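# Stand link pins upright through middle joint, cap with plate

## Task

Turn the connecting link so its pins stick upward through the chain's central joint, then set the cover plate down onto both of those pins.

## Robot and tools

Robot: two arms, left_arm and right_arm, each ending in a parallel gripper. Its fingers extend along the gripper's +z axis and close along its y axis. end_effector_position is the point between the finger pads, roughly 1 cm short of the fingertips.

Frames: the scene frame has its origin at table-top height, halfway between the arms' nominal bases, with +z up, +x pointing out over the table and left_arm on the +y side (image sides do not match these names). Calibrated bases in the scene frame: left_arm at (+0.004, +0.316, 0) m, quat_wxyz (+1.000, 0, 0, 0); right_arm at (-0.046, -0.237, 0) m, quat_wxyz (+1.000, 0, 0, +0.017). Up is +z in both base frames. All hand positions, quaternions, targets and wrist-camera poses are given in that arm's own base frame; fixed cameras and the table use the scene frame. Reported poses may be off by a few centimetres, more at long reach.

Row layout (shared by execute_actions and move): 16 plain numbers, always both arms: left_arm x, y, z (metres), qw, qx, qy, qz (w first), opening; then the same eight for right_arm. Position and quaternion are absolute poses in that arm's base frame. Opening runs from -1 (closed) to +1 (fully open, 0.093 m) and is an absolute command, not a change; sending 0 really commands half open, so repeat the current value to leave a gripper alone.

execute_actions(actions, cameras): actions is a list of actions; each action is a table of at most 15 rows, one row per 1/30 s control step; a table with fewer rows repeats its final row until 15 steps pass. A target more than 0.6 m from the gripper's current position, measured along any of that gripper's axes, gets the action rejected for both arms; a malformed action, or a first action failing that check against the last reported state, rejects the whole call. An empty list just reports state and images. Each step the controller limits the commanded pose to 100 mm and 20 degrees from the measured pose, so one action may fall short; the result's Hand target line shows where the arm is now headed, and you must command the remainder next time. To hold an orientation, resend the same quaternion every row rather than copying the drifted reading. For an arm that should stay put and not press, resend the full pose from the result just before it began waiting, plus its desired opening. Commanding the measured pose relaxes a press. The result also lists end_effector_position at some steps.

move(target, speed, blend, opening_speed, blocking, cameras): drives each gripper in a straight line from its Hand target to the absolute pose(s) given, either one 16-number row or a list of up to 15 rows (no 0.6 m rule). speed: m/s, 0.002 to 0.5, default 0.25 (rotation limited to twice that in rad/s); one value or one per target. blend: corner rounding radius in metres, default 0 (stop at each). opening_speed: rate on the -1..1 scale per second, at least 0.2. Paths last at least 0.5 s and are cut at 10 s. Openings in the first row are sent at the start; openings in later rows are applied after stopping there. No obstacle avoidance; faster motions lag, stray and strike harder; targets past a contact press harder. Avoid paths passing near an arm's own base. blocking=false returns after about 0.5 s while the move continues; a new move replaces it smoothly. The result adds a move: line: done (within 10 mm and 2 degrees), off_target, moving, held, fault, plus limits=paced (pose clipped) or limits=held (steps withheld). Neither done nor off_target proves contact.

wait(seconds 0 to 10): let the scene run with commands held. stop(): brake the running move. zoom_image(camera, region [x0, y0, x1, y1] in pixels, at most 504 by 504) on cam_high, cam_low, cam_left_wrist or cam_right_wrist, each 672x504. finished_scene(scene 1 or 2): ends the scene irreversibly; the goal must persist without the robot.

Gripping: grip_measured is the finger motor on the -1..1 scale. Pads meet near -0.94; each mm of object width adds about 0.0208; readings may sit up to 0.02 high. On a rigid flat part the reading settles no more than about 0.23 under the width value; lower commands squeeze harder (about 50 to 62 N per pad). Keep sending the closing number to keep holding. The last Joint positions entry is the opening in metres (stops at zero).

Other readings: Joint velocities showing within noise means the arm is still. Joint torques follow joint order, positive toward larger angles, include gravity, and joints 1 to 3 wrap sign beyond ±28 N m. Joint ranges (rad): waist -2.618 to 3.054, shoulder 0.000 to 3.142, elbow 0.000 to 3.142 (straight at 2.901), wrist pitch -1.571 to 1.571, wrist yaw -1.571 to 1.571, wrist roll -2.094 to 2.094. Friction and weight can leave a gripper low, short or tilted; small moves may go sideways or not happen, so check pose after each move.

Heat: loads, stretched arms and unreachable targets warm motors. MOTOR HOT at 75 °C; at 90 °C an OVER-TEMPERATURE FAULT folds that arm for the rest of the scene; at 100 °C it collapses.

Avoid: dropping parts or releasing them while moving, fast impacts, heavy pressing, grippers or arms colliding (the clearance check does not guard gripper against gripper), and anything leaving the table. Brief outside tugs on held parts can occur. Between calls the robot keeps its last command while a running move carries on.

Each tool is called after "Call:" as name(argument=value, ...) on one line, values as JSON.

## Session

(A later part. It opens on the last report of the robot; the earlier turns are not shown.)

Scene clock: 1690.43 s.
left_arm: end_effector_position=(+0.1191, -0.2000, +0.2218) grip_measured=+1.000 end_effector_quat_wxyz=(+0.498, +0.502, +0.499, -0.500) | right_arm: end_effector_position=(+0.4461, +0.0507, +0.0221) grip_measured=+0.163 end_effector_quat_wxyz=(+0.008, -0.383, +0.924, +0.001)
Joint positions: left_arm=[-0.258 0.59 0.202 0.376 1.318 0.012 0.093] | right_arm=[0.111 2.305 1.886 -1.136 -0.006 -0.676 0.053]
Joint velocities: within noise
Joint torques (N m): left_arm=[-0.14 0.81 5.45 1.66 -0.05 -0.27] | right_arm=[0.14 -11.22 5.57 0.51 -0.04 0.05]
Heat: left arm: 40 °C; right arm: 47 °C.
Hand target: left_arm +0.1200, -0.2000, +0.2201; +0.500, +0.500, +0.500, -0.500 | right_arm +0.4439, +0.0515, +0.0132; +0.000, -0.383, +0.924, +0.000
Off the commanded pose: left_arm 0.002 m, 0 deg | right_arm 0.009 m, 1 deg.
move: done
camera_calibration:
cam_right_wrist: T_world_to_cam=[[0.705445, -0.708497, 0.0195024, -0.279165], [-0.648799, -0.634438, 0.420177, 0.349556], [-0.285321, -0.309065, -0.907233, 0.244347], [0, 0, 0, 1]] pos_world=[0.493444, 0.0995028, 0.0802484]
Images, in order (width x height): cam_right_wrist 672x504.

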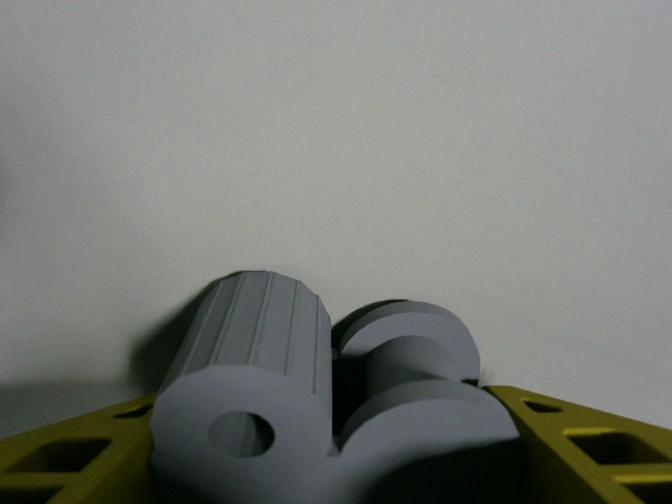

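Call:
move(target=[[0.12,-0.20,0.22,0.5,0.5,0.5,-0.5,1,0.43,0.05,0.09,0,-0.3827,0.9239,0,0.0],[0.12,-0.20,0.22,0.5,0.5,0.5,-0.5,1,0.35,0.05,0.12,0,0.1736,0.9848,0,0.0],[0.12,-0.20,0.22,0.5,0.5,0.5,-0.5,1,0.2430,0.050,0.105,0,0.7071,0.7071,0,0.0],[0.12,-0.20,0.22,0.5,0.5,0.5,-0.5,1,0.2430,0.0345,0.095,0,0.7071,0.7071,0,0.0]], speed=0.2, blend=[0.02,0.03,0.005,0], cameras=["cam_right_wrist","cam_low"])

Call:
zoom_image(camera="cam_low", region=[90, 230, 290, 400])

Scene clock: 1711.57 s.
left_arm: end_effector_position=(+0.1191, -0.2000, +0.2218) grip_measured=+1.000 end_effector_quat_wxyz=(+0.498, +0.502, +0.499, -0.500) | right_arm: end_effector_position=(+0.2390, +0.0351, +0.0894) grip_measured=+0.164 end_effector_quat_wxyz=(-0.012, +0.707, +0.707, -0.015)
Joint positions: left_arm=[-0.258 0.59 0.202 0.376 1.318 0.012 0.093] | right_arm=[0.145 1.505 1.084 -1.188 -0.001 1.717 0.053]
Joint velocities: within noise
Joint torques (N m): left_arm=[-0.14 0.81 5.48 1.67 -0.06 -0.27] | right_arm=[-0.72 -7.6 6.26 0.35 0.07 -0.11]
Heat: left arm: 40 °C; right arm: 46 °C.
Hand target: left_arm +0.1200, -0.2000, +0.2201; +0.500, +0.500, +0.500, -0.500 | right_arm +0.2428, +0.0345, +0.0950; +0.000, +0.707, +0.707, +0.000
Off the commanded pose: left_arm 0.002 m, 0 deg | right_arm 0.007 m, 2 deg.
move: done
camera_calibration:
cam_right_wrist: T_world_to_cam=[[-0.998622, 0.00457987, 0.052278, 0.233855], [0.0266222, 0.902693, 0.429461, -0.0391713], [-0.0452241, 0.430261, -0.901571, 0.157634], [0, 0, 0, 1]] pos_world=[0.241704, -0.033535, 0.146715]
Images, in order (width x height): cam_low 672x504, cam_right_wrist 672x504.

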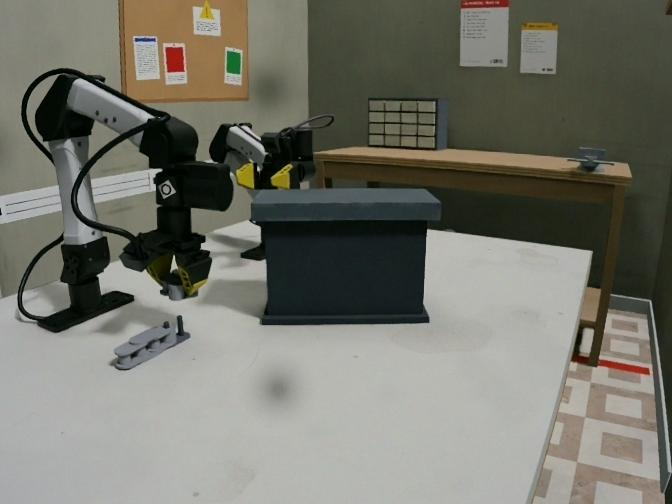

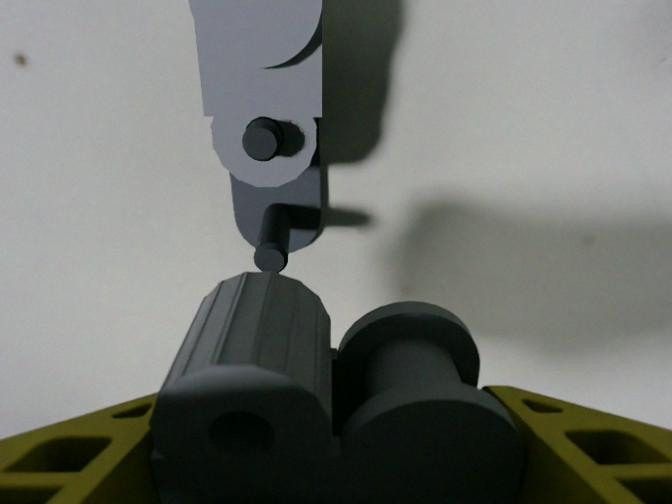

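Scaled by 2.520 from the camera's 672x504 image, which has a finer 960x720 frame.

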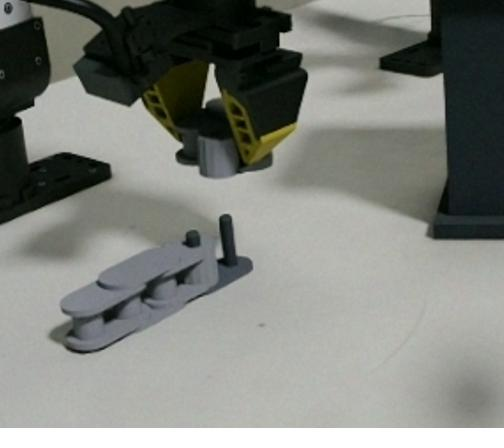

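Call:
move(target=[[0.12,-0.20,0.22,0.5,0.5,0.5,-0.5,1,0.250,0.055,0.095,0.0134,0.7071,0.7071,0.0134,0.0],[0.12,-0.20,0.22,0.5,0.5,0.5,-0.5,1,0.2445,0.0335,0.075,0.0134,0.7071,0.7071,0.0134,0.0]], speed=0.1, cameras=["cam_right_wrist"])

Scene clock: 1732.83 s.
left_arm: end_effector_position=(+0.1191, -0.2000, +0.2218) grip_measured=+1.000 end_effector_quat_wxyz=(+0.498, +0.502, +0.499, -0.500) | right_arm: end_effector_position=(+0.2394, +0.0341, +0.0691) grip_measured=+0.164 end_effector_quat_wxyz=(+0.001, +0.708, +0.706, -0.003)
Joint positions: left_arm=[-0.258 0.59 0.202 0.376 1.318 0.012 0.093] | right_arm=[0.145 1.492 0.99 -1.073 0.005 1.719 0.053]
Joint velocities: within noise
Joint torques (N m): left_arm=[-0.14 0.8 5.46 1.67 -0.06 -0.27] | right_arm=[-0.79 -7.53 6.31 0.42 0.04 -0.11]
Heat: left arm: 40 °C; right arm: 46 °C.
Hand target: left_arm +0.1200, -0.2000, +0.2201; +0.500, +0.500, +0.500, -0.500 | right_arm +0.2443, +0.0336, +0.0750; +0.013, +0.707, +0.707, +0.013
Off the commanded pose: left_arm 0.002 m, 0 deg | right_arm 0.008 m, 2 deg.
move: done
camera_calibration:
cam_right_wrist: T_world_to_cam=[[-0.999828, 0.00639429, 0.0174306, 0.237953], [0.0132577, 0.903132, 0.429158, -0.0263994], [-0.012998, 0.429315, -0.903061, 0.132246], [0, 0, 0, 1]] pos_world=[0.239981, -0.0344547, 0.126608]
Images, in order (width x height): cam_right_wrist 672x504.

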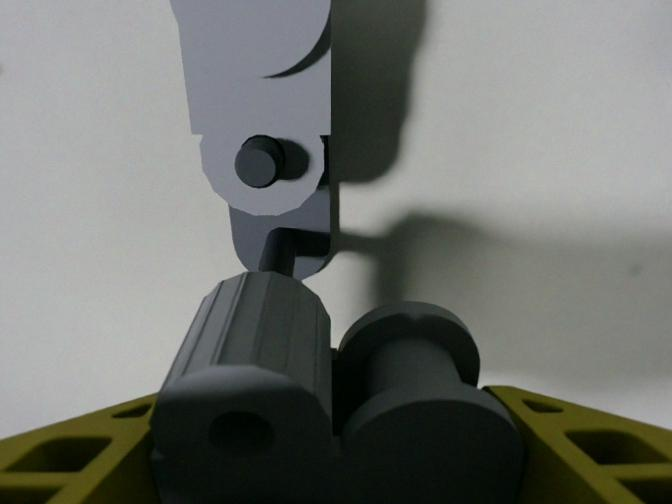

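Call:
move(target=[[0.12,-0.20,0.22,0.5,0.5,0.5,-0.5,1,0.2460,0.0337,0.063,0.011,0.7071,0.7071,0.011,0.0]], speed=0.05, cameras=["cam_right_wrist","cam_low"])

Call:
zoom_image(camera="cam_low", region=[110, 270, 230, 370])

Call:
zoom_image(camera="cam_right_wrist", region=[150, 100, 450, 500])

Scene clock: 1753.30 s.
left_arm: end_effector_position=(+0.1191, -0.2000, +0.2218) grip_measured=+1.000 end_effector_quat_wxyz=(+0.498, +0.502, +0.499, -0.500) | right_arm: end_effector_position=(+0.2422, +0.0345, +0.0630) grip_measured=+0.164 end_effector_quat_wxyz=(+0.007, +0.708, +0.707, +0.004)
Joint positions: left_arm=[-0.258 0.59 0.202 0.376 1.318 0.012 0.093] | right_arm=[0.145 1.492 0.965 -1.03 0.005 1.718 0.053]
Joint velocities: within noise
Joint torques (N m): left_arm=[-0.14 0.8 5.45 1.67 -0.05 -0.27] | right_arm=[-0.79 -5.24 6.15 0.5 0.06 -0.13]
Heat: left arm: 40 °C; right arm: 46 °C.
Hand target: left_arm +0.1200, -0.2000, +0.2201; +0.500, +0.500, +0.500, -0.500 | right_arm +0.2460, +0.0338, +0.0631; +0.011, +0.707, +0.707, +0.011
Off the commanded pose: left_arm 0.002 m, 0 deg | right_arm 0.004 m, 1 deg.
move: done
camera_calibration:
cam_right_wrist: T_world_to_cam=[[-0.999988, 0.00484639, -0.00104127, 0.242096], [0.00392184, 0.901984, 0.431752, -0.0220537], [0.00303165, 0.431743, -0.901992, 0.122575], [0, 0, 0, 1]] pos_world=[0.241808, -0.0342019, 0.120335]
Images, in order (width x height): cam_low 672x504, cam_right_wrist 672x504.

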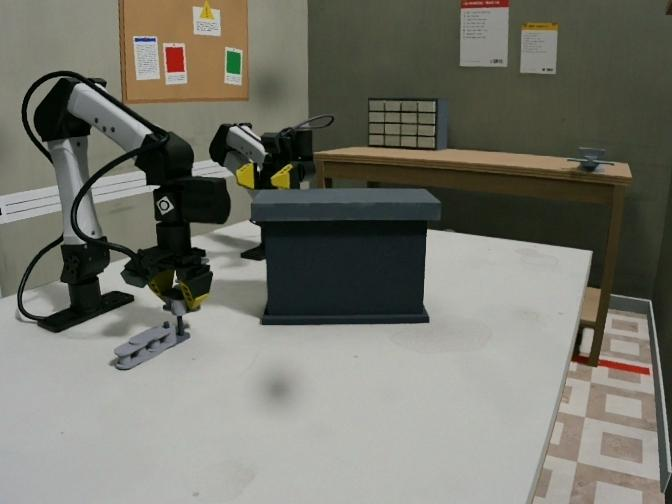

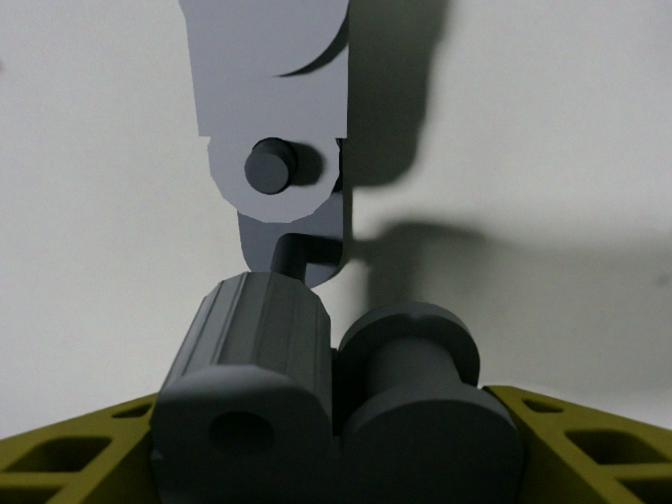

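Scaled by 4.200 from the camera's 672x504 image, which has a finer 960x720 frame.

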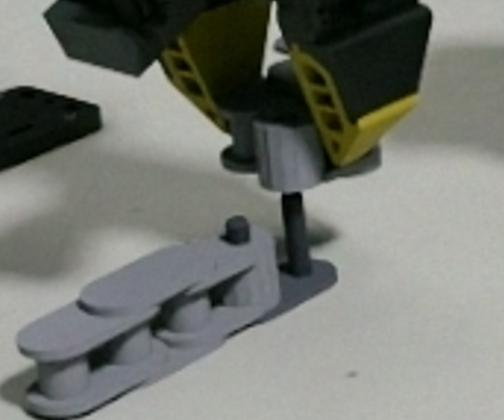

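Scaled by 1.260 from the camera's 672x504 image, which has a finer 960x720 frame.

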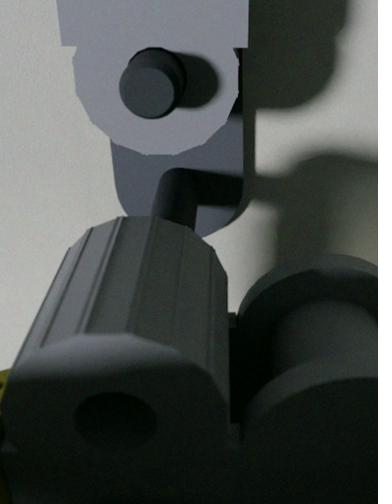

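Call:
move(target=[[0.12,-0.20,0.22,0.5,0.5,0.5,-0.5,1,0.252,0.055,0.095,0.0134,0.7071,0.7071,0.0134,0.0],[0.12,-0.20,0.22,0.5,0.5,0.5,-0.5,1,0.2452,0.0337,0.073,0.0134,0.7071,0.7071,0.0134,0.0],[0.12,-0.20,0.22,0.5,0.5,0.5,-0.5,1,0.2448,0.0337,0.062,0.0134,0.7071,0.7071,0.0134,0.0]], speed=0.08, cameras=["cam_right_wrist","cam_low"])

Call:
zoom_image(camera="cam_low", region=[110, 270, 230, 370])

Call:
zoom_image(camera="cam_right_wrist", region=[150, 100, 450, 500])

Scene clock: 1773.27 s.
left_arm: end_effector_position=(+0.1191, -0.2000, +0.2218) grip_measured=+1.000 end_effector_quat_wxyz=(+0.498, +0.502, +0.499, -0.500) | right_arm: end_effector_position=(+0.2404, +0.0342, +0.0597) grip_measured=+0.164 end_effector_quat_wxyz=(+0.006, +0.708, +0.706, +0.002)
Joint positions: left_arm=[-0.258 0.59 0.202 0.376 1.318 0.012 0.093] | right_arm=[0.146 1.492 0.951 -1.019 0.007 1.719 0.053]
Joint velocities: within noise
Joint torques (N m): left_arm=[-0.13 0.79 5.45 1.67 -0.05 -0.27] | right_arm=[-0.76 -6.01 6.2 0.54 0.06 -0.02]
Heat: left arm: 40 °C; right arm: 45 °C.
Hand target: left_arm +0.1200, -0.2000, +0.2201; +0.500, +0.500, +0.500, -0.500 | right_arm +0.2448, +0.0337, +0.0621; +0.014, +0.707, +0.707, +0.013
Off the commanded pose: left_arm 0.002 m, 0 deg | right_arm 0.005 m, 2 deg.
move: done
camera_calibration:
cam_right_wrist: T_world_to_cam=[[-0.999982, 0.00562986, 0.00211717, 0.240074], [0.00599321, 0.902836, 0.429943, -0.0207266], [0.000509061, 0.429948, -0.902853, 0.120445], [0, 0, 0, 1]] pos_world=[0.240133, -0.0344241, 0.117147]
Images, in order (width x height): cam_low 672x504, cam_right_wrist 672x504.

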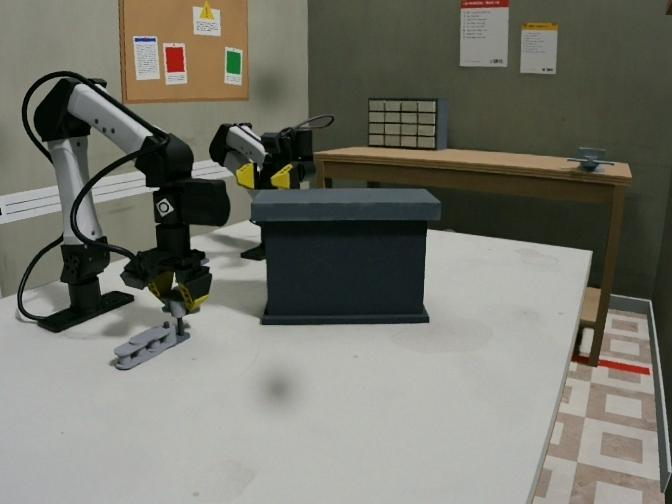

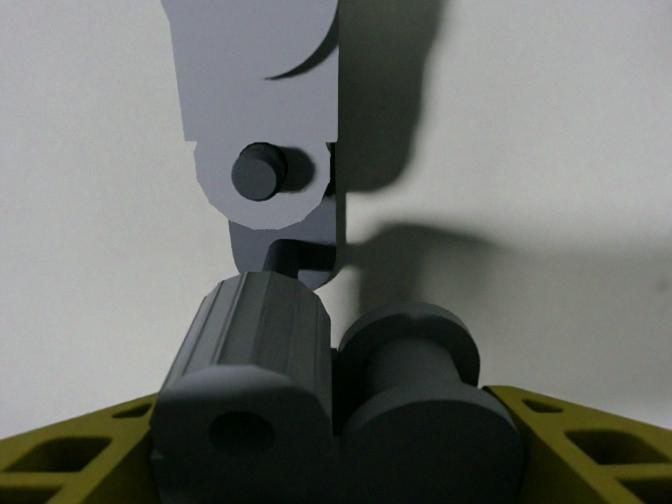

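Scaled by 4.200 from the camera's 672x504 image, which has a finer 960x720 frame.

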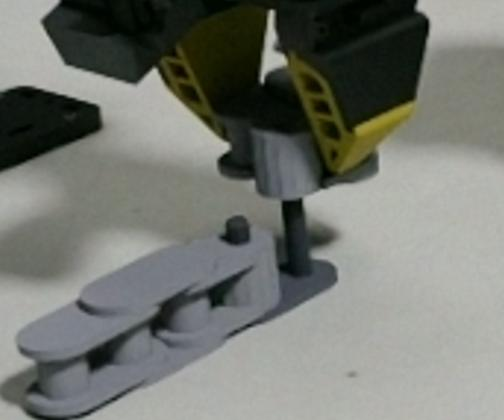

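Scaled by 1.260 from the camera's 672x504 image, which has a finer 960x720 frame.

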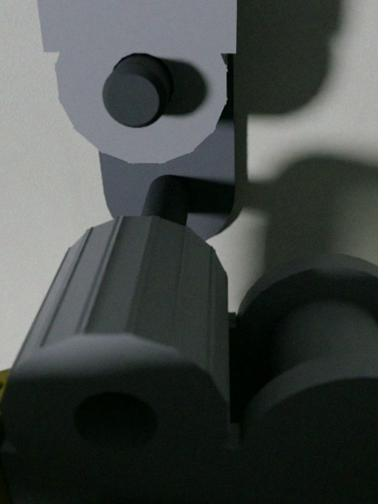

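Call:
move(target=[[0.12,-0.20,0.22,0.5,0.5,0.5,-0.5,1,0.2448,0.0337,0.046,0.011,0.7071,0.7071,0.011,0.0]], speed=0.05, cameras=["cam_right_wrist","cam_low"])

Call:
zoom_image(camera="cam_low", region=[110, 270, 230, 370])

Call:
zoom_image(camera="cam_right_wrist", region=[150, 100, 450, 500])

Scene clock: 1780.13 s.
left_arm: end_effector_position=(+0.1191, -0.2000, +0.2218) grip_measured=+1.000 end_effector_quat_wxyz=(+0.498, +0.502, +0.499, -0.500) | right_arm: end_effector_position=(+0.2401, +0.0342, +0.0467) grip_measured=+0.164 end_effector_quat_wxyz=(+0.007, +0.707, +0.707, +0.003)
Joint positions: left_arm=[-0.258 0.59 0.202 0.376 1.318 0.012 0.093] | right_arm=[0.146 1.505 0.909 -0.961 0.007 1.718 0.053]
Joint velocities: within noise
Joint torques (N m): left_arm=[-0.13 0.8 5.46 1.67 -0.05 -0.27] | right_arm=[-0.95 -4.71 6.05 0.55 0.06 -0.09]
Heat: left arm: 40 °C; right arm: 45 °C.
Hand target: left_arm +0.1200, -0.2000, +0.2201; +0.500, +0.500, +0.500, -0.500 | right_arm +0.2447, +0.0337, +0.0461; +0.011, +0.707, +0.707, +0.011
Off the commanded pose: left_arm 0.002 m, 0 deg | right_arm 0.005 m, 1 deg.
move: done
camera_calibration:
cam_right_wrist: T_world_to_cam=[[-0.999991, 0.00410383, -0.000515232, 0.24002], [0.0034828, 0.902685, 0.430288, -0.0144975], [0.00223092, 0.430283, -0.902691, 0.108267], [0, 0, 0, 1]] pos_world=[0.239827, -0.0344838, 0.104094]
Images, in order (width x height): cam_low 672x504, cam_right_wrist 672x504.

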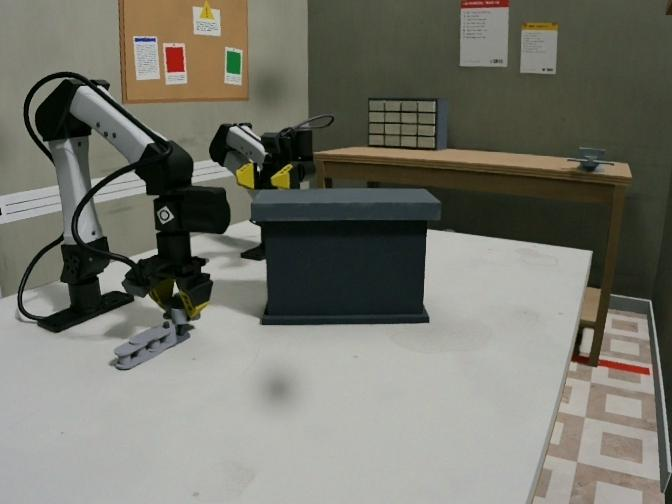

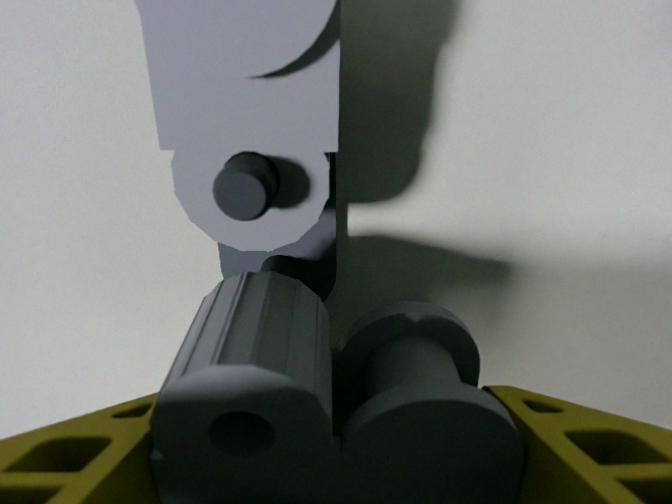

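Scaled by 4.200 from the camera's 672x504 image, which has a finer 960x720 frame.

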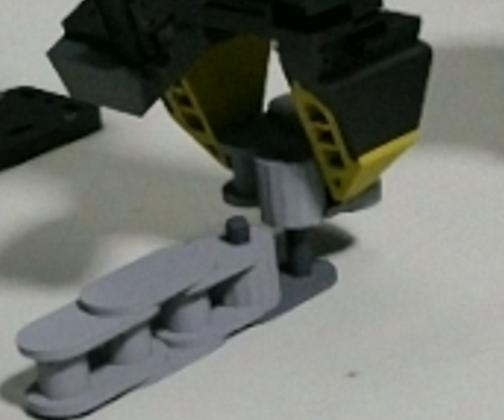

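Scaled by 1.260 from the camera's 672x504 image, which has a finer 960x720 frame.

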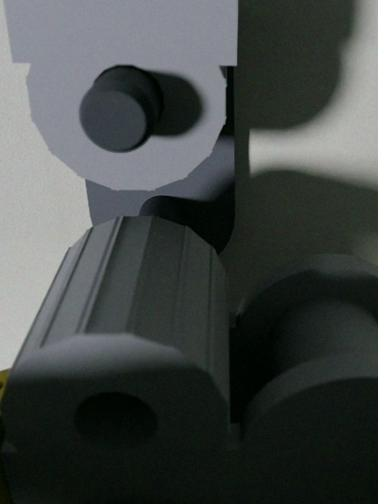

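Call:
move(target=[[0.12,-0.20,0.22,0.5,0.5,0.5,-0.5,1,0.2448,0.0337,0.034,0.009,0.7071,0.7071,0.009,0.0],[0.12,-0.20,0.22,0.5,0.5,0.5,-0.5,1,0.2448,0.0337,0.024,0.006,0.7071,0.7071,0.006,0.0]], speed=0.05, cameras=["cam_right_wrist","cam_low"])

Call:
zoom_image(camera="cam_low", region=[110, 270, 230, 370])

Call:
zoom_image(camera="cam_right_wrist", region=[150, 100, 450, 500])

Scene clock: 1790.63 s.
left_arm: end_effector_position=(+0.1191, -0.2000, +0.2218) grip_measured=+1.000 end_effector_quat_wxyz=(+0.498, +0.502, +0.499, -0.500) | right_arm: end_effector_position=(+0.2396, +0.0341, +0.0253) grip_measured=+0.164 end_effector_quat_wxyz=(+0.002, +0.707, +0.707, -0.003)
Joint positions: left_arm=[-0.258 0.59 0.202 0.376 1.318 0.012 0.093] | right_arm=[0.146 1.553 0.863 -0.882 0.007 1.717 0.053]
Joint velocities: within noise
Joint torques (N m): left_arm=[-0.13 0.8 5.45 1.66 -0.05 -0.27] | right_arm=[-0.98 -5.05 5.71 0.58 0.01 -0.06]
Heat: left arm: 40 °C; right arm: 45 °C.
Hand target: left_arm +0.1200, -0.2000, +0.2201; +0.500, +0.500, +0.500, -0.500 | right_arm +0.2448, +0.0337, +0.0242; +0.006, +0.707, +0.707, +0.006
Off the commanded pose: left_arm 0.002 m, 0 deg | right_arm 0.005 m, 1 deg.
move: done
camera_calibration:
cam_right_wrist: T_world_to_cam=[[-0.999881, 0.00373884, 0.0149513, 0.239078], [0.00978086, 0.903666, 0.428127, -0.00672478], [-0.0119102, 0.428222, -0.903595, 0.0925061], [0, 0, 0, 1]] pos_world=[0.240217, -0.03443, 0.0828926]
Images, in order (width x height): cam_low 672x504, cam_right_wrist 672x504.

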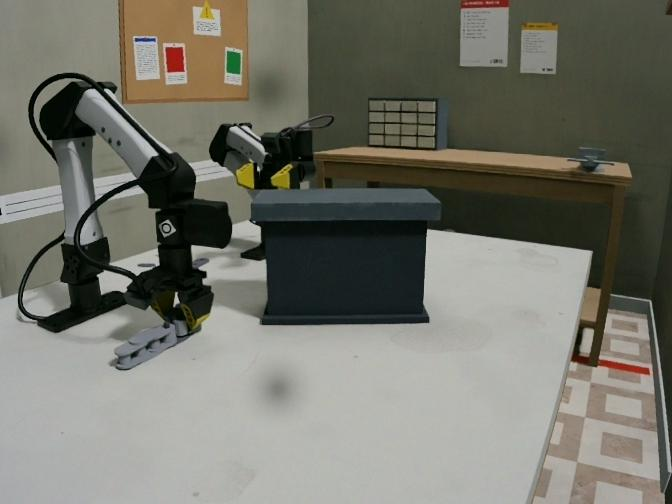

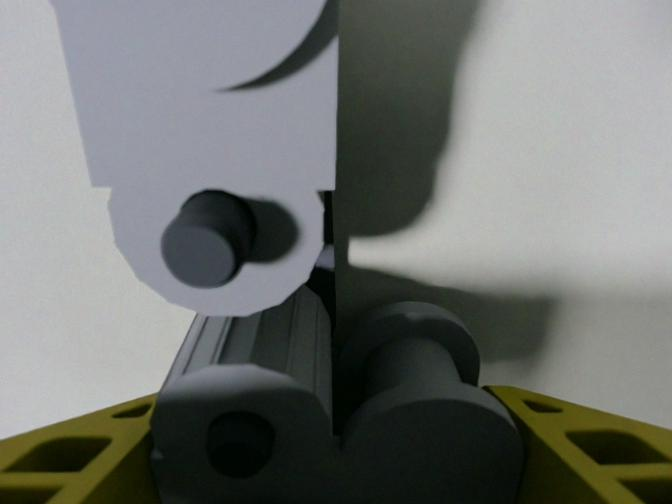

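Scaled by 4.200 from the camera's 672x504 image, which has a finer 960x720 frame.

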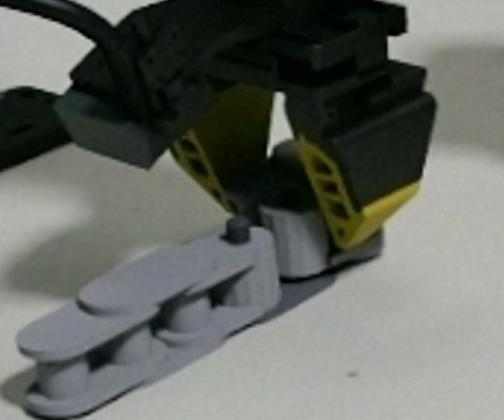

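Scaled by 1.260 from the camera's 672x504 image, which has a finer 960x720 frame.

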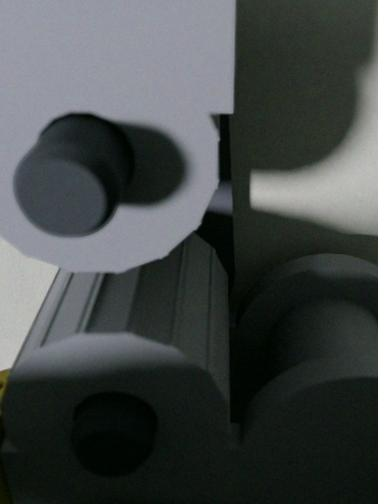

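Call:
move(target=[[0.12,-0.20,0.22,0.5,0.5,0.5,-0.5,1,0.2448,0.0337,0.024,0.006,0.7071,0.7071,0.006,0.6],[0.12,-0.20,0.22,0.5,0.5,0.5,-0.5,1,0.245,0.035,0.09,0.006,0.7071,0.7071,0.006,0.9],[0.12,-0.20,0.22,0.5,0.5,0.5,-0.5,1,0.24,0.0,0.17,0.0,0,1,0,1]], speed=[0.1,0.1,0.25], opening_speed=0.8)

Call:
zoom_image(camera="cam_low", region=[70, 240, 290, 400])

Scene clock: 1802.50 s.
left_arm: end_effector_position=(+0.1191, -0.2000, +0.2218) grip_measured=+1.000 end_effector_quat_wxyz=(+0.498, +0.502, +0.499, -0.500) | right_arm: end_effector_position=(+0.2412, +0.0009, +0.1641) grip_measured=+1.000 end_effector_quat_wxyz=(-0.003, +0.000, +1.000, -0.003)
Joint positions: left_arm=[-0.258 0.59 0.202 0.376 1.318 0.012 0.093] | right_arm=[0.008 1.465 1.346 -1.457 0.007 0.008 0.093]
Joint velocities: within noise
Joint torques (N m): left_arm=[-0.16 0.79 5.45 1.67 -0.06 -0.27] | right_arm=[-1.1 -5.68 8.09 0.17 -0.09 -0.05]
Heat: left arm: 40 °C; right arm: 45 °C.
Hand target: left_arm +0.1200, -0.2000, +0.2201; +0.500, +0.500, +0.500, -0.500 | right_arm +0.2400, +0.0000, +0.1699; +0.000, +0.000, +1.000, +0.000
Off the commanded pose: left_arm 0.002 m, 0 deg | right_arm 0.006 m, 0 deg.
move: done
camera_calibration:
cam_left_wrist: T_world_to_cam=[[-0.999797, 0.0141332, 0.0143466, 0.120018], [-0.00736633, 0.406371, -0.913678, 0.324689], [-0.0187432, -0.913599, -0.406184, -0.0090415], [0, 0, 0, 1]] pos_world=[0.122216, -0.141901, 0.291267]
cam_right_wrist: T_world_to_cam=[[-0.00264898, -0.999773, 0.0211237, -0.00192762], [-0.898339, 0.0116587, 0.439148, 0.1819], [-0.439295, -0.0178129, -0.898166, 0.334708], [0, 0, 0, 1]] pos_world=[0.310438, 0.00191422, 0.220783]

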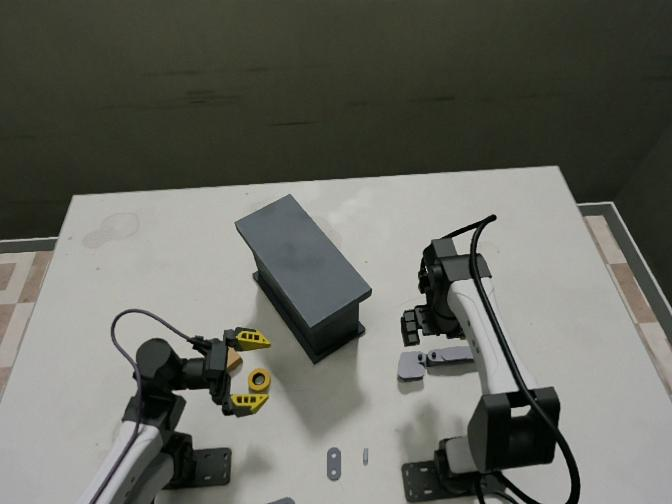

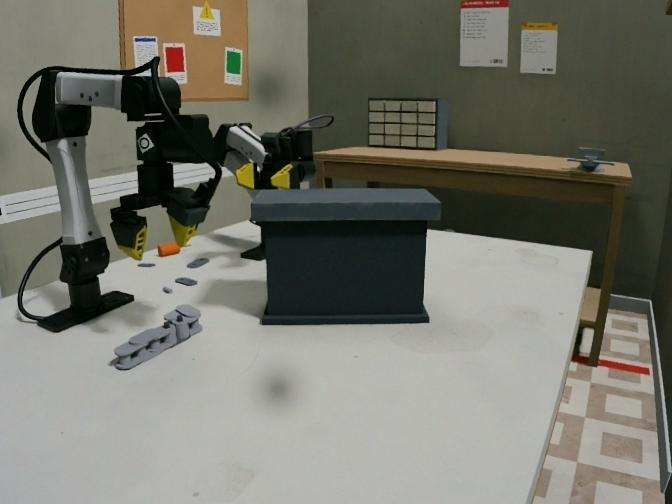

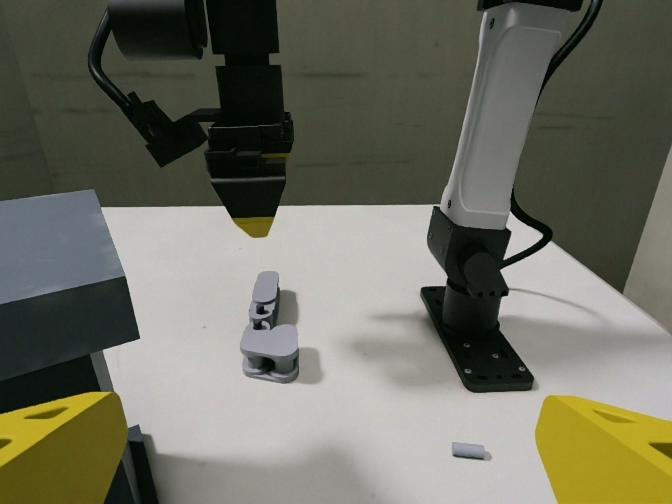

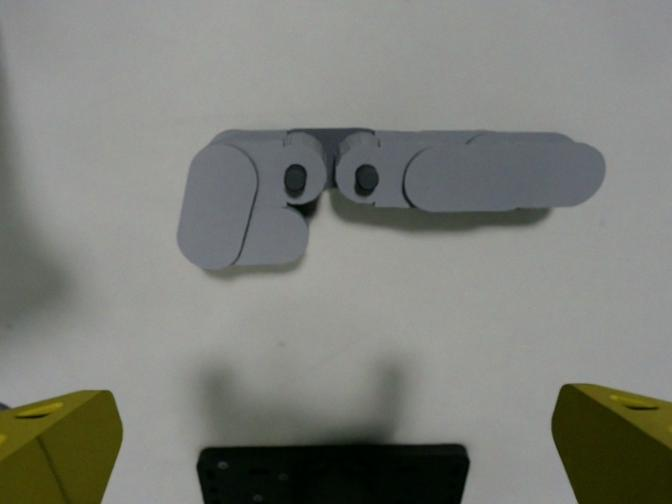

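Scaled by 2.291 from the camera's 672x504 image, which has a finer 960x720 frame.

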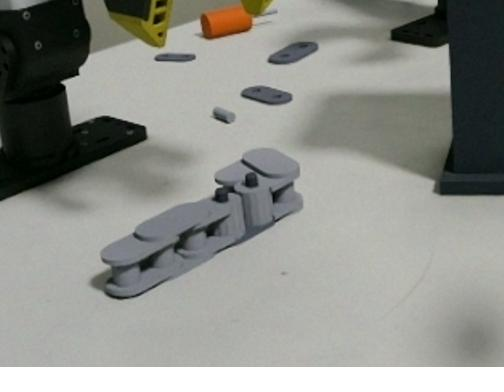

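Call:
move(target=[[0.05,-0.20,0.22,0,0.7071,0.7071,0,1,0.24,0.0,0.17,0.0,0,1,0,1]], cameras=["cam_left_wrist","cam_high"])

Scene clock: 1814.10 s.
left_arm: end_effector_position=(+0.0483, -0.1973, +0.2119) grip_measured=+1.000 end_effector_quat_wxyz=(+0.050, +0.706, +0.705, -0.038) | right_arm: end_effector_position=(+0.2411, +0.0009, +0.1641) grip_measured=+1.000 end_effector_quat_wxyz=(-0.003, +0.000, +1.000, -0.003)
Joint positions: left_arm=[-1.317 1.25 1.368 -1.564 0.016 0.254 0.093] | right_arm=[0.008 1.465 1.346 -1.457 0.007 0.008 0.093]
Joint velocities: within noise
Joint torques (N m): left_arm=[-1.02 -2.95 7.73 0.54 -0.18 -0.27] | right_arm=[-1.01 -5.64 8.12 0.2 -0.09 -0.11]
Heat: left arm: 40 °C; right arm: 46 °C.
Hand target: left_arm +0.0499, -0.2002, +0.2191; +0.062, +0.705, +0.705, -0.038 | right_arm +0.2400, +0.0000, +0.1699; +0.000, +0.000, +1.000, +0.000
Off the commanded pose: left_arm 0.009 m, 7 deg | right_arm 0.006 m, 1 deg.
joint sent to its limit (left arm) — joint 4 (wrist pitch), lower limit. The joint targets are off in orientation, not in position.
move: off_target (left_arm)
camera_calibration:
cam_left_wrist: T_world_to_cam=[[-0.999906, -0.0126919, -0.00514909, 0.0481425], [-0.0136352, 0.957966, 0.286559, 0.168837], [0.00129568, 0.286602, -0.958049, 0.34088], [0, 0, 0, 1]] pos_world=[0.0499984, -0.258826, 0.278446]
Images, in order (width x height): cam_high 672x504, cam_left_wrist 672x504.

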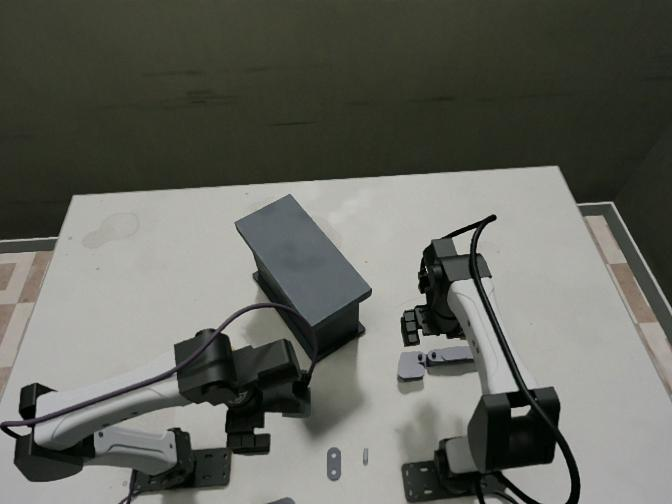

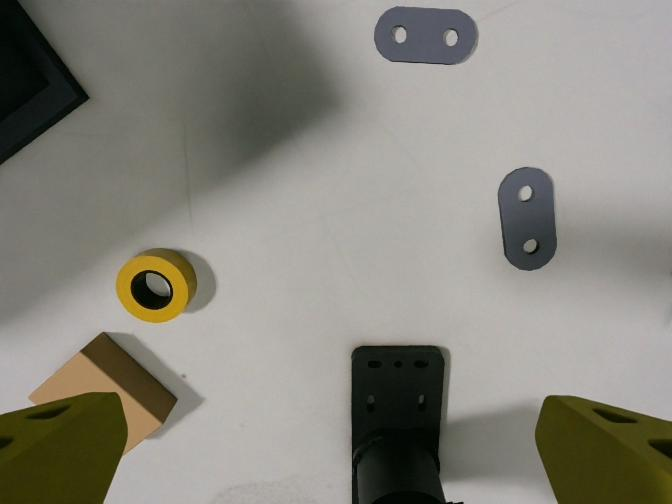

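Call:
zoom_image(camera="cam_low", region=[120, 230, 240, 310])

Call:
zoom_image(camera="cam_left_wrist", region=[350, 0, 580, 290])

Call:
zoom_image(camera="cam_high", region=[230, 420, 400, 504])

This scene's latest camera images include none from cam_low. They are from: cam_high, cam_left_wrist. cam_low's image comes with the result of a call that names it in "cameras".

Scaled by 1.738 from the camera's 672x504 image, which has a finer 960x720 frame.

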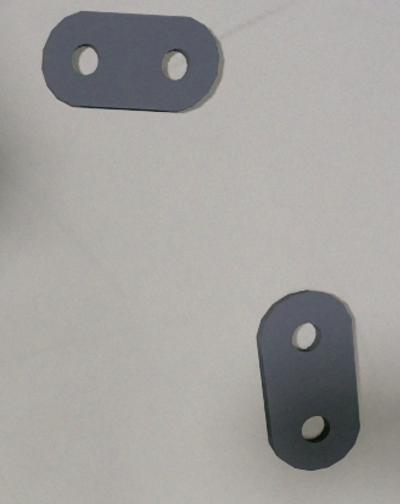

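Scaled by 2.965 from the camera's 672x504 image, which has a finer 960x720 frame.

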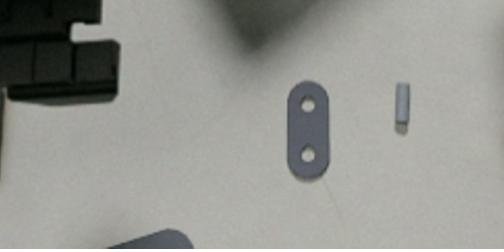

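Call:
move(target=[[-0.125,-0.20,0.21,0,0.8746,0.4848,0,1,0.24,0.0,0.17,0.0,0,1,0,1]], cameras=["cam_left_wrist","cam_low"])

Scene clock: 1846.60 s.
left_arm: end_effector_position=(-0.1201, -0.1962, +0.2028) grip_measured=+1.000 end_effector_quat_wxyz=(+0.013, +0.875, +0.483, -0.020) | right_arm: end_effector_position=(+0.2411, +0.0009, +0.1641) grip_measured=+1.000 end_effector_quat_wxyz=(-0.003, +0.000, +1.000, -0.003)
Joint positions: left_arm=[-2.122 1.405 1.45 -1.568 -0.003 0.01 0.093] | right_arm=[0.008 1.465 1.346 -1.457 0.007 0.008 0.093]
Joint velocities: within noise
Joint torques (N m): left_arm=[-0.88 -3.81 7.99 0.44 0.03 -0.24] | right_arm=[-0.99 -5.6 8.18 0.2 -0.18 -0.09]
Heat: left arm: 37 °C; right arm: 47 °C.
Hand target: left_arm -0.1250, -0.2000, +0.2094; +0.017, +0.874, +0.484, -0.031 | right_arm +0.2400, +0.0000, +0.1699; +0.000, +0.000, +1.000, +0.000
Off the commanded pose: left_arm 0.009 m, 3 deg | right_arm 0.006 m, 1 deg.
joint sent to its limit (left arm) — joint 4 (wrist pitch), lower limit. The joint targets are off in orientation, not in position.
move: off_target (left_arm)
camera_calibration:
cam_left_wrist: T_world_to_cam=[[-0.853807, 0.520555, 0.00607865, -0.000393699], [0.487732, 0.79578, 0.358958, 0.181737], [0.18202, 0.309446, -0.933334, 0.353277], [0, 0, 0, 1]] pos_world=[-0.153279, -0.253738, 0.264492]
Images, in order (width x height): cam_low 672x504, cam_left_wrist 672x504.

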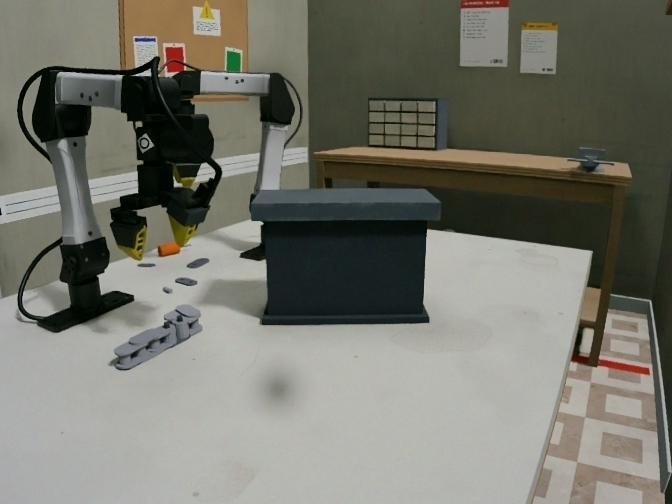

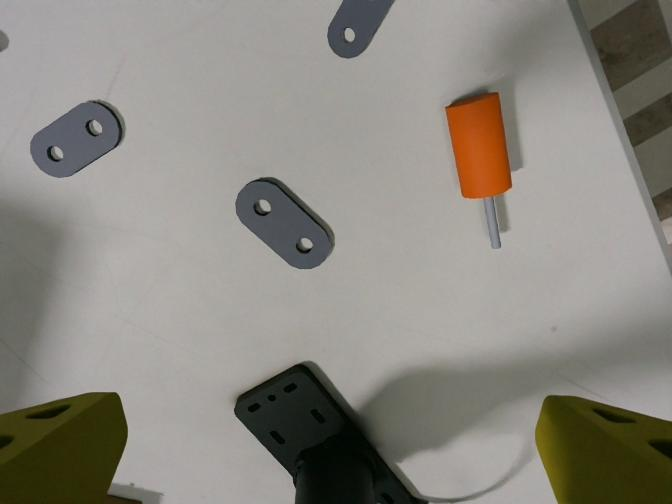

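Call:
move(target=[[-0.155,-0.245,0.20,0,0.8746,0.4848,0,1,0.24,0.0,0.17,0.0,0,1,0,1]], cameras=["cam_left_wrist"])

Call:
zoom_image(camera="cam_left_wrist", region=[50, 50, 470, 370])

Scene clock: 1854.57 s.
left_arm: end_effector_position=(-0.1489, -0.2408, +0.1936) grip_measured=+1.000 end_effector_quat_wxyz=(+0.001, +0.875, +0.484, +0.002) | right_arm: end_effector_position=(+0.2411, +0.0009, +0.1641) grip_measured=+1.000 end_effector_quat_wxyz=(-0.003, +0.000, +1.000, -0.003)
Joint positions: left_arm=[-2.126 1.642 1.638 -1.571 -0.003 0.004 0.093] | right_arm=[0.008 1.465 1.346 -1.457 0.007 0.008 0.093]
Joint velocities: within noise
Joint torques (N m): left_arm=[-1.03 -6.16 7.97 0.36 0.03 -0.29] | right_arm=[-0.92 -5.56 7.94 0.19 -0.05 -0.07]
Heat: left arm: 39 °C; right arm: 47 °C.
Hand target: left_arm -0.1549, -0.2447, +0.1996; +0.005, +0.875, +0.485, -0.010 | right_arm +0.2400, +0.0000, +0.1699; +0.000, +0.000, +1.000, +0.000
Off the commanded pose: left_arm 0.010 m, 0 deg | right_arm 0.006 m, 1 deg.
joint read past its limit (left arm) — joint 4 (wrist pitch), lower limit.
joint sent to its limit (left arm) — joint 4 (wrist pitch), lower limit. The joint targets still meet the commanded pose.
move: done
camera_calibration:
cam_left_wrist: T_world_to_cam=[[-0.854958, 0.518665, 0.00584914, -0.0023198], [0.475994, 0.78004, 0.406162, 0.219937], [0.2061, 0.350036, -0.913782, 0.373321], [0, 0, 0, 1]] pos_world=[-0.183613, -0.301032, 0.251818]
Images, in order (width x height): cam_left_wrist 672x504.

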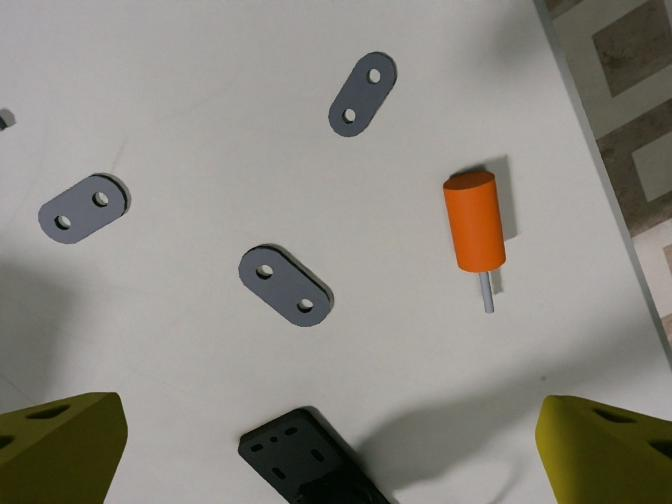

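Scaled by 1.200 from the camera's 672x504 image, which has a finer 960x720 frame.

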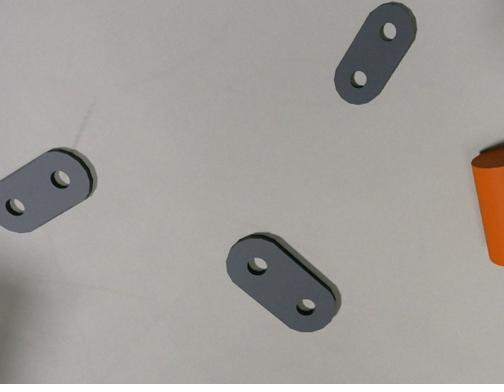

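Call:
move(target=[[-0.02,-0.20,0.24,0,0.7071,0.7071,0,1,0.20,0.12,0.17,0.0,0,1,0,1],[0.15,-0.05,0.25,0.66,0.25,0.66,-0.25,1,0.075,0.23,0.14,0.0,0,1,0,1]], speed=0.35, blend=0.03, cameras=["cam_right_wrist","cam_high"])

Scene clock: 1904.73 s.
left_arm: end_effector_position=(+0.1482, -0.0534, +0.2466) grip_measured=+1.000 end_effector_quat_wxyz=(+0.591, +0.271, +0.734, -0.198) | right_arm: end_effector_position=(+0.0757, +0.2249, +0.1419) grip_measured=+1.000 end_effector_quat_wxyz=(+0.001, -0.001, +1.000, -0.004)
Joint positions: left_arm=[-1.959 0.01 0.785 -1.452 -1.207 -0.613 0.093] | right_arm=[1.249 1.445 1.24 -1.373 0.005 1.248 0.093]
Joint velocities: within noise
Joint torques (N m): left_arm=[-1.02 4.36 4.56 1.37 -0.54 -0.31] | right_arm=[0.16 -3.88 6.48 0.53 0.01 0.07]
Heat: left arm: 39 °C; right arm: 47 °C.
Hand target: left_arm +0.1507, -0.0505, +0.2503; +0.595, +0.259, +0.732, -0.205 | right_arm +0.0750, +0.2299, +0.1400; +0.000, +0.000, +1.000, +0.000
Off the commanded pose: left_arm 0.005 m, 13 deg | right_arm 0.006 m, 1 deg.
shoulder posture changed (left arm): the wrist came as close to joint 1's axis as it can, and the arm is now in the other of its two shoulder postures.
joint sent to its limit (left arm) — joint 2 (shoulder), lower limit. The joint targets are off in orientation, not in position.
move: off_target (left_arm)
camera_calibration:
cam_right_wrist: T_world_to_cam=[[-0.00163406, -0.999739, 0.0227885, 0.22172], [-0.901485, 0.0113357, 0.432661, 0.0415555], [-0.432806, -0.0198365, -0.901269, 0.246476], [0, 0, 0, 1]] pos_world=[0.1445, 0.22608, 0.199109]
Images, in order (width x height): cam_high 672x504, cam_right_wrist 672x504.

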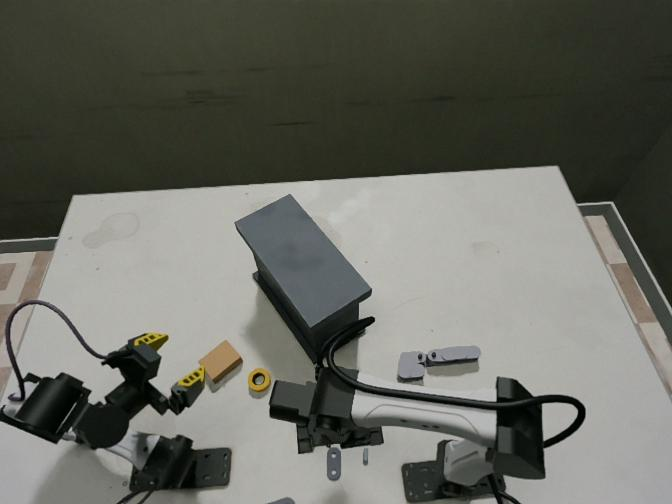

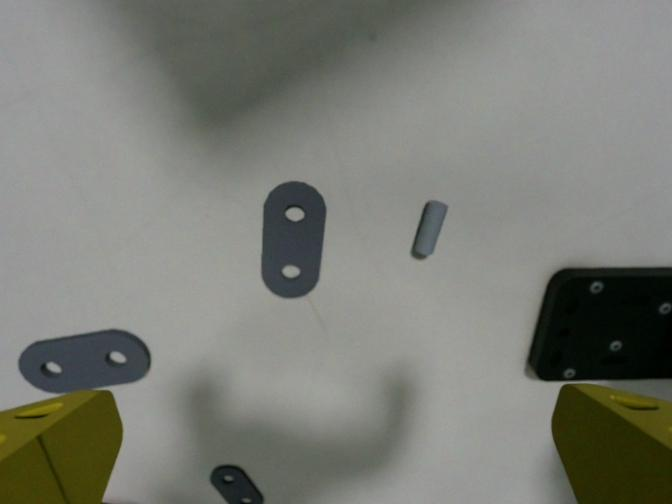

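Call:
move(target=[[0.148,-0.053,0.2466,0.591,0.271,0.734,-0.198,1,0.064,0.246,0.07,0,0.0523,0.9986,0,0.3]], speed=0.15, cameras=["cam_right_wrist"])

Scene clock: 1917.37 s.
left_arm: end_effector_position=(+0.1483, -0.0533, +0.2466) grip_measured=+1.000 end_effector_quat_wxyz=(+0.591, +0.270, +0.734, -0.198) | right_arm: end_effector_position=(+0.0662, +0.2443, +0.0744) grip_measured=+0.302 end_effector_quat_wxyz=(+0.002, +0.052, +0.999, +0.000)
Joint positions: left_arm=[-1.959 0.01 0.785 -1.453 -1.208 -0.613 0.093] | right_arm=[1.309 1.525 1.043 -1.088 0.005 1.413 0.06]
Joint velocities: within noise
Joint torques (N m): left_arm=[0.29 5.04 3.85 1.42 -0.32 -0.1] | right_arm=[0.42 -4.81 5.45 0.56 -0.02 0.08]
Heat: left arm: 37 °C; right arm: 46 °C.
Hand target: left_arm +0.1480, -0.0530, +0.2466; +0.591, +0.271, +0.734, -0.198 | right_arm +0.0640, +0.2459, +0.0701; +0.000, +0.052, +0.999, +0.000
Off the commanded pose: left_arm 0.000 m, 0 deg | right_arm 0.005 m, 0 deg.
move: done
camera_calibration:
cam_right_wrist: T_world_to_cam=[[-0.106757, -0.994191, 0.0136744, 0.248918], [-0.896898, 0.102228, 0.430259, 0.0396355], [-0.429158, 0.0336688, -0.902602, 0.168719], [0, 0, 0, 1]] pos_world=[0.13453, 0.23774, 0.131828]
Images, in order (width x height): cam_right_wrist 672x504.

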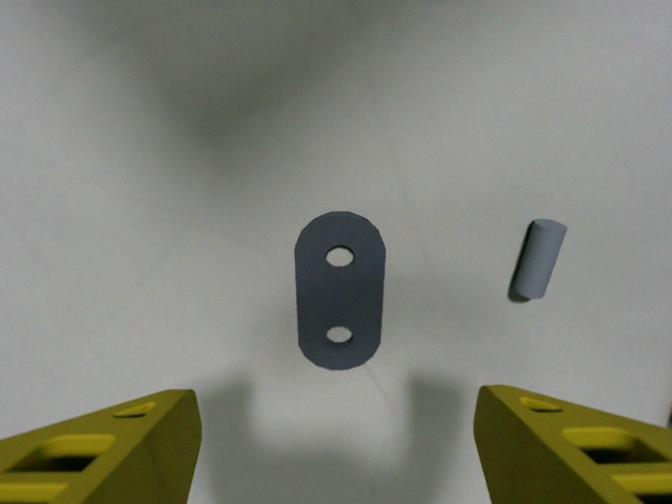

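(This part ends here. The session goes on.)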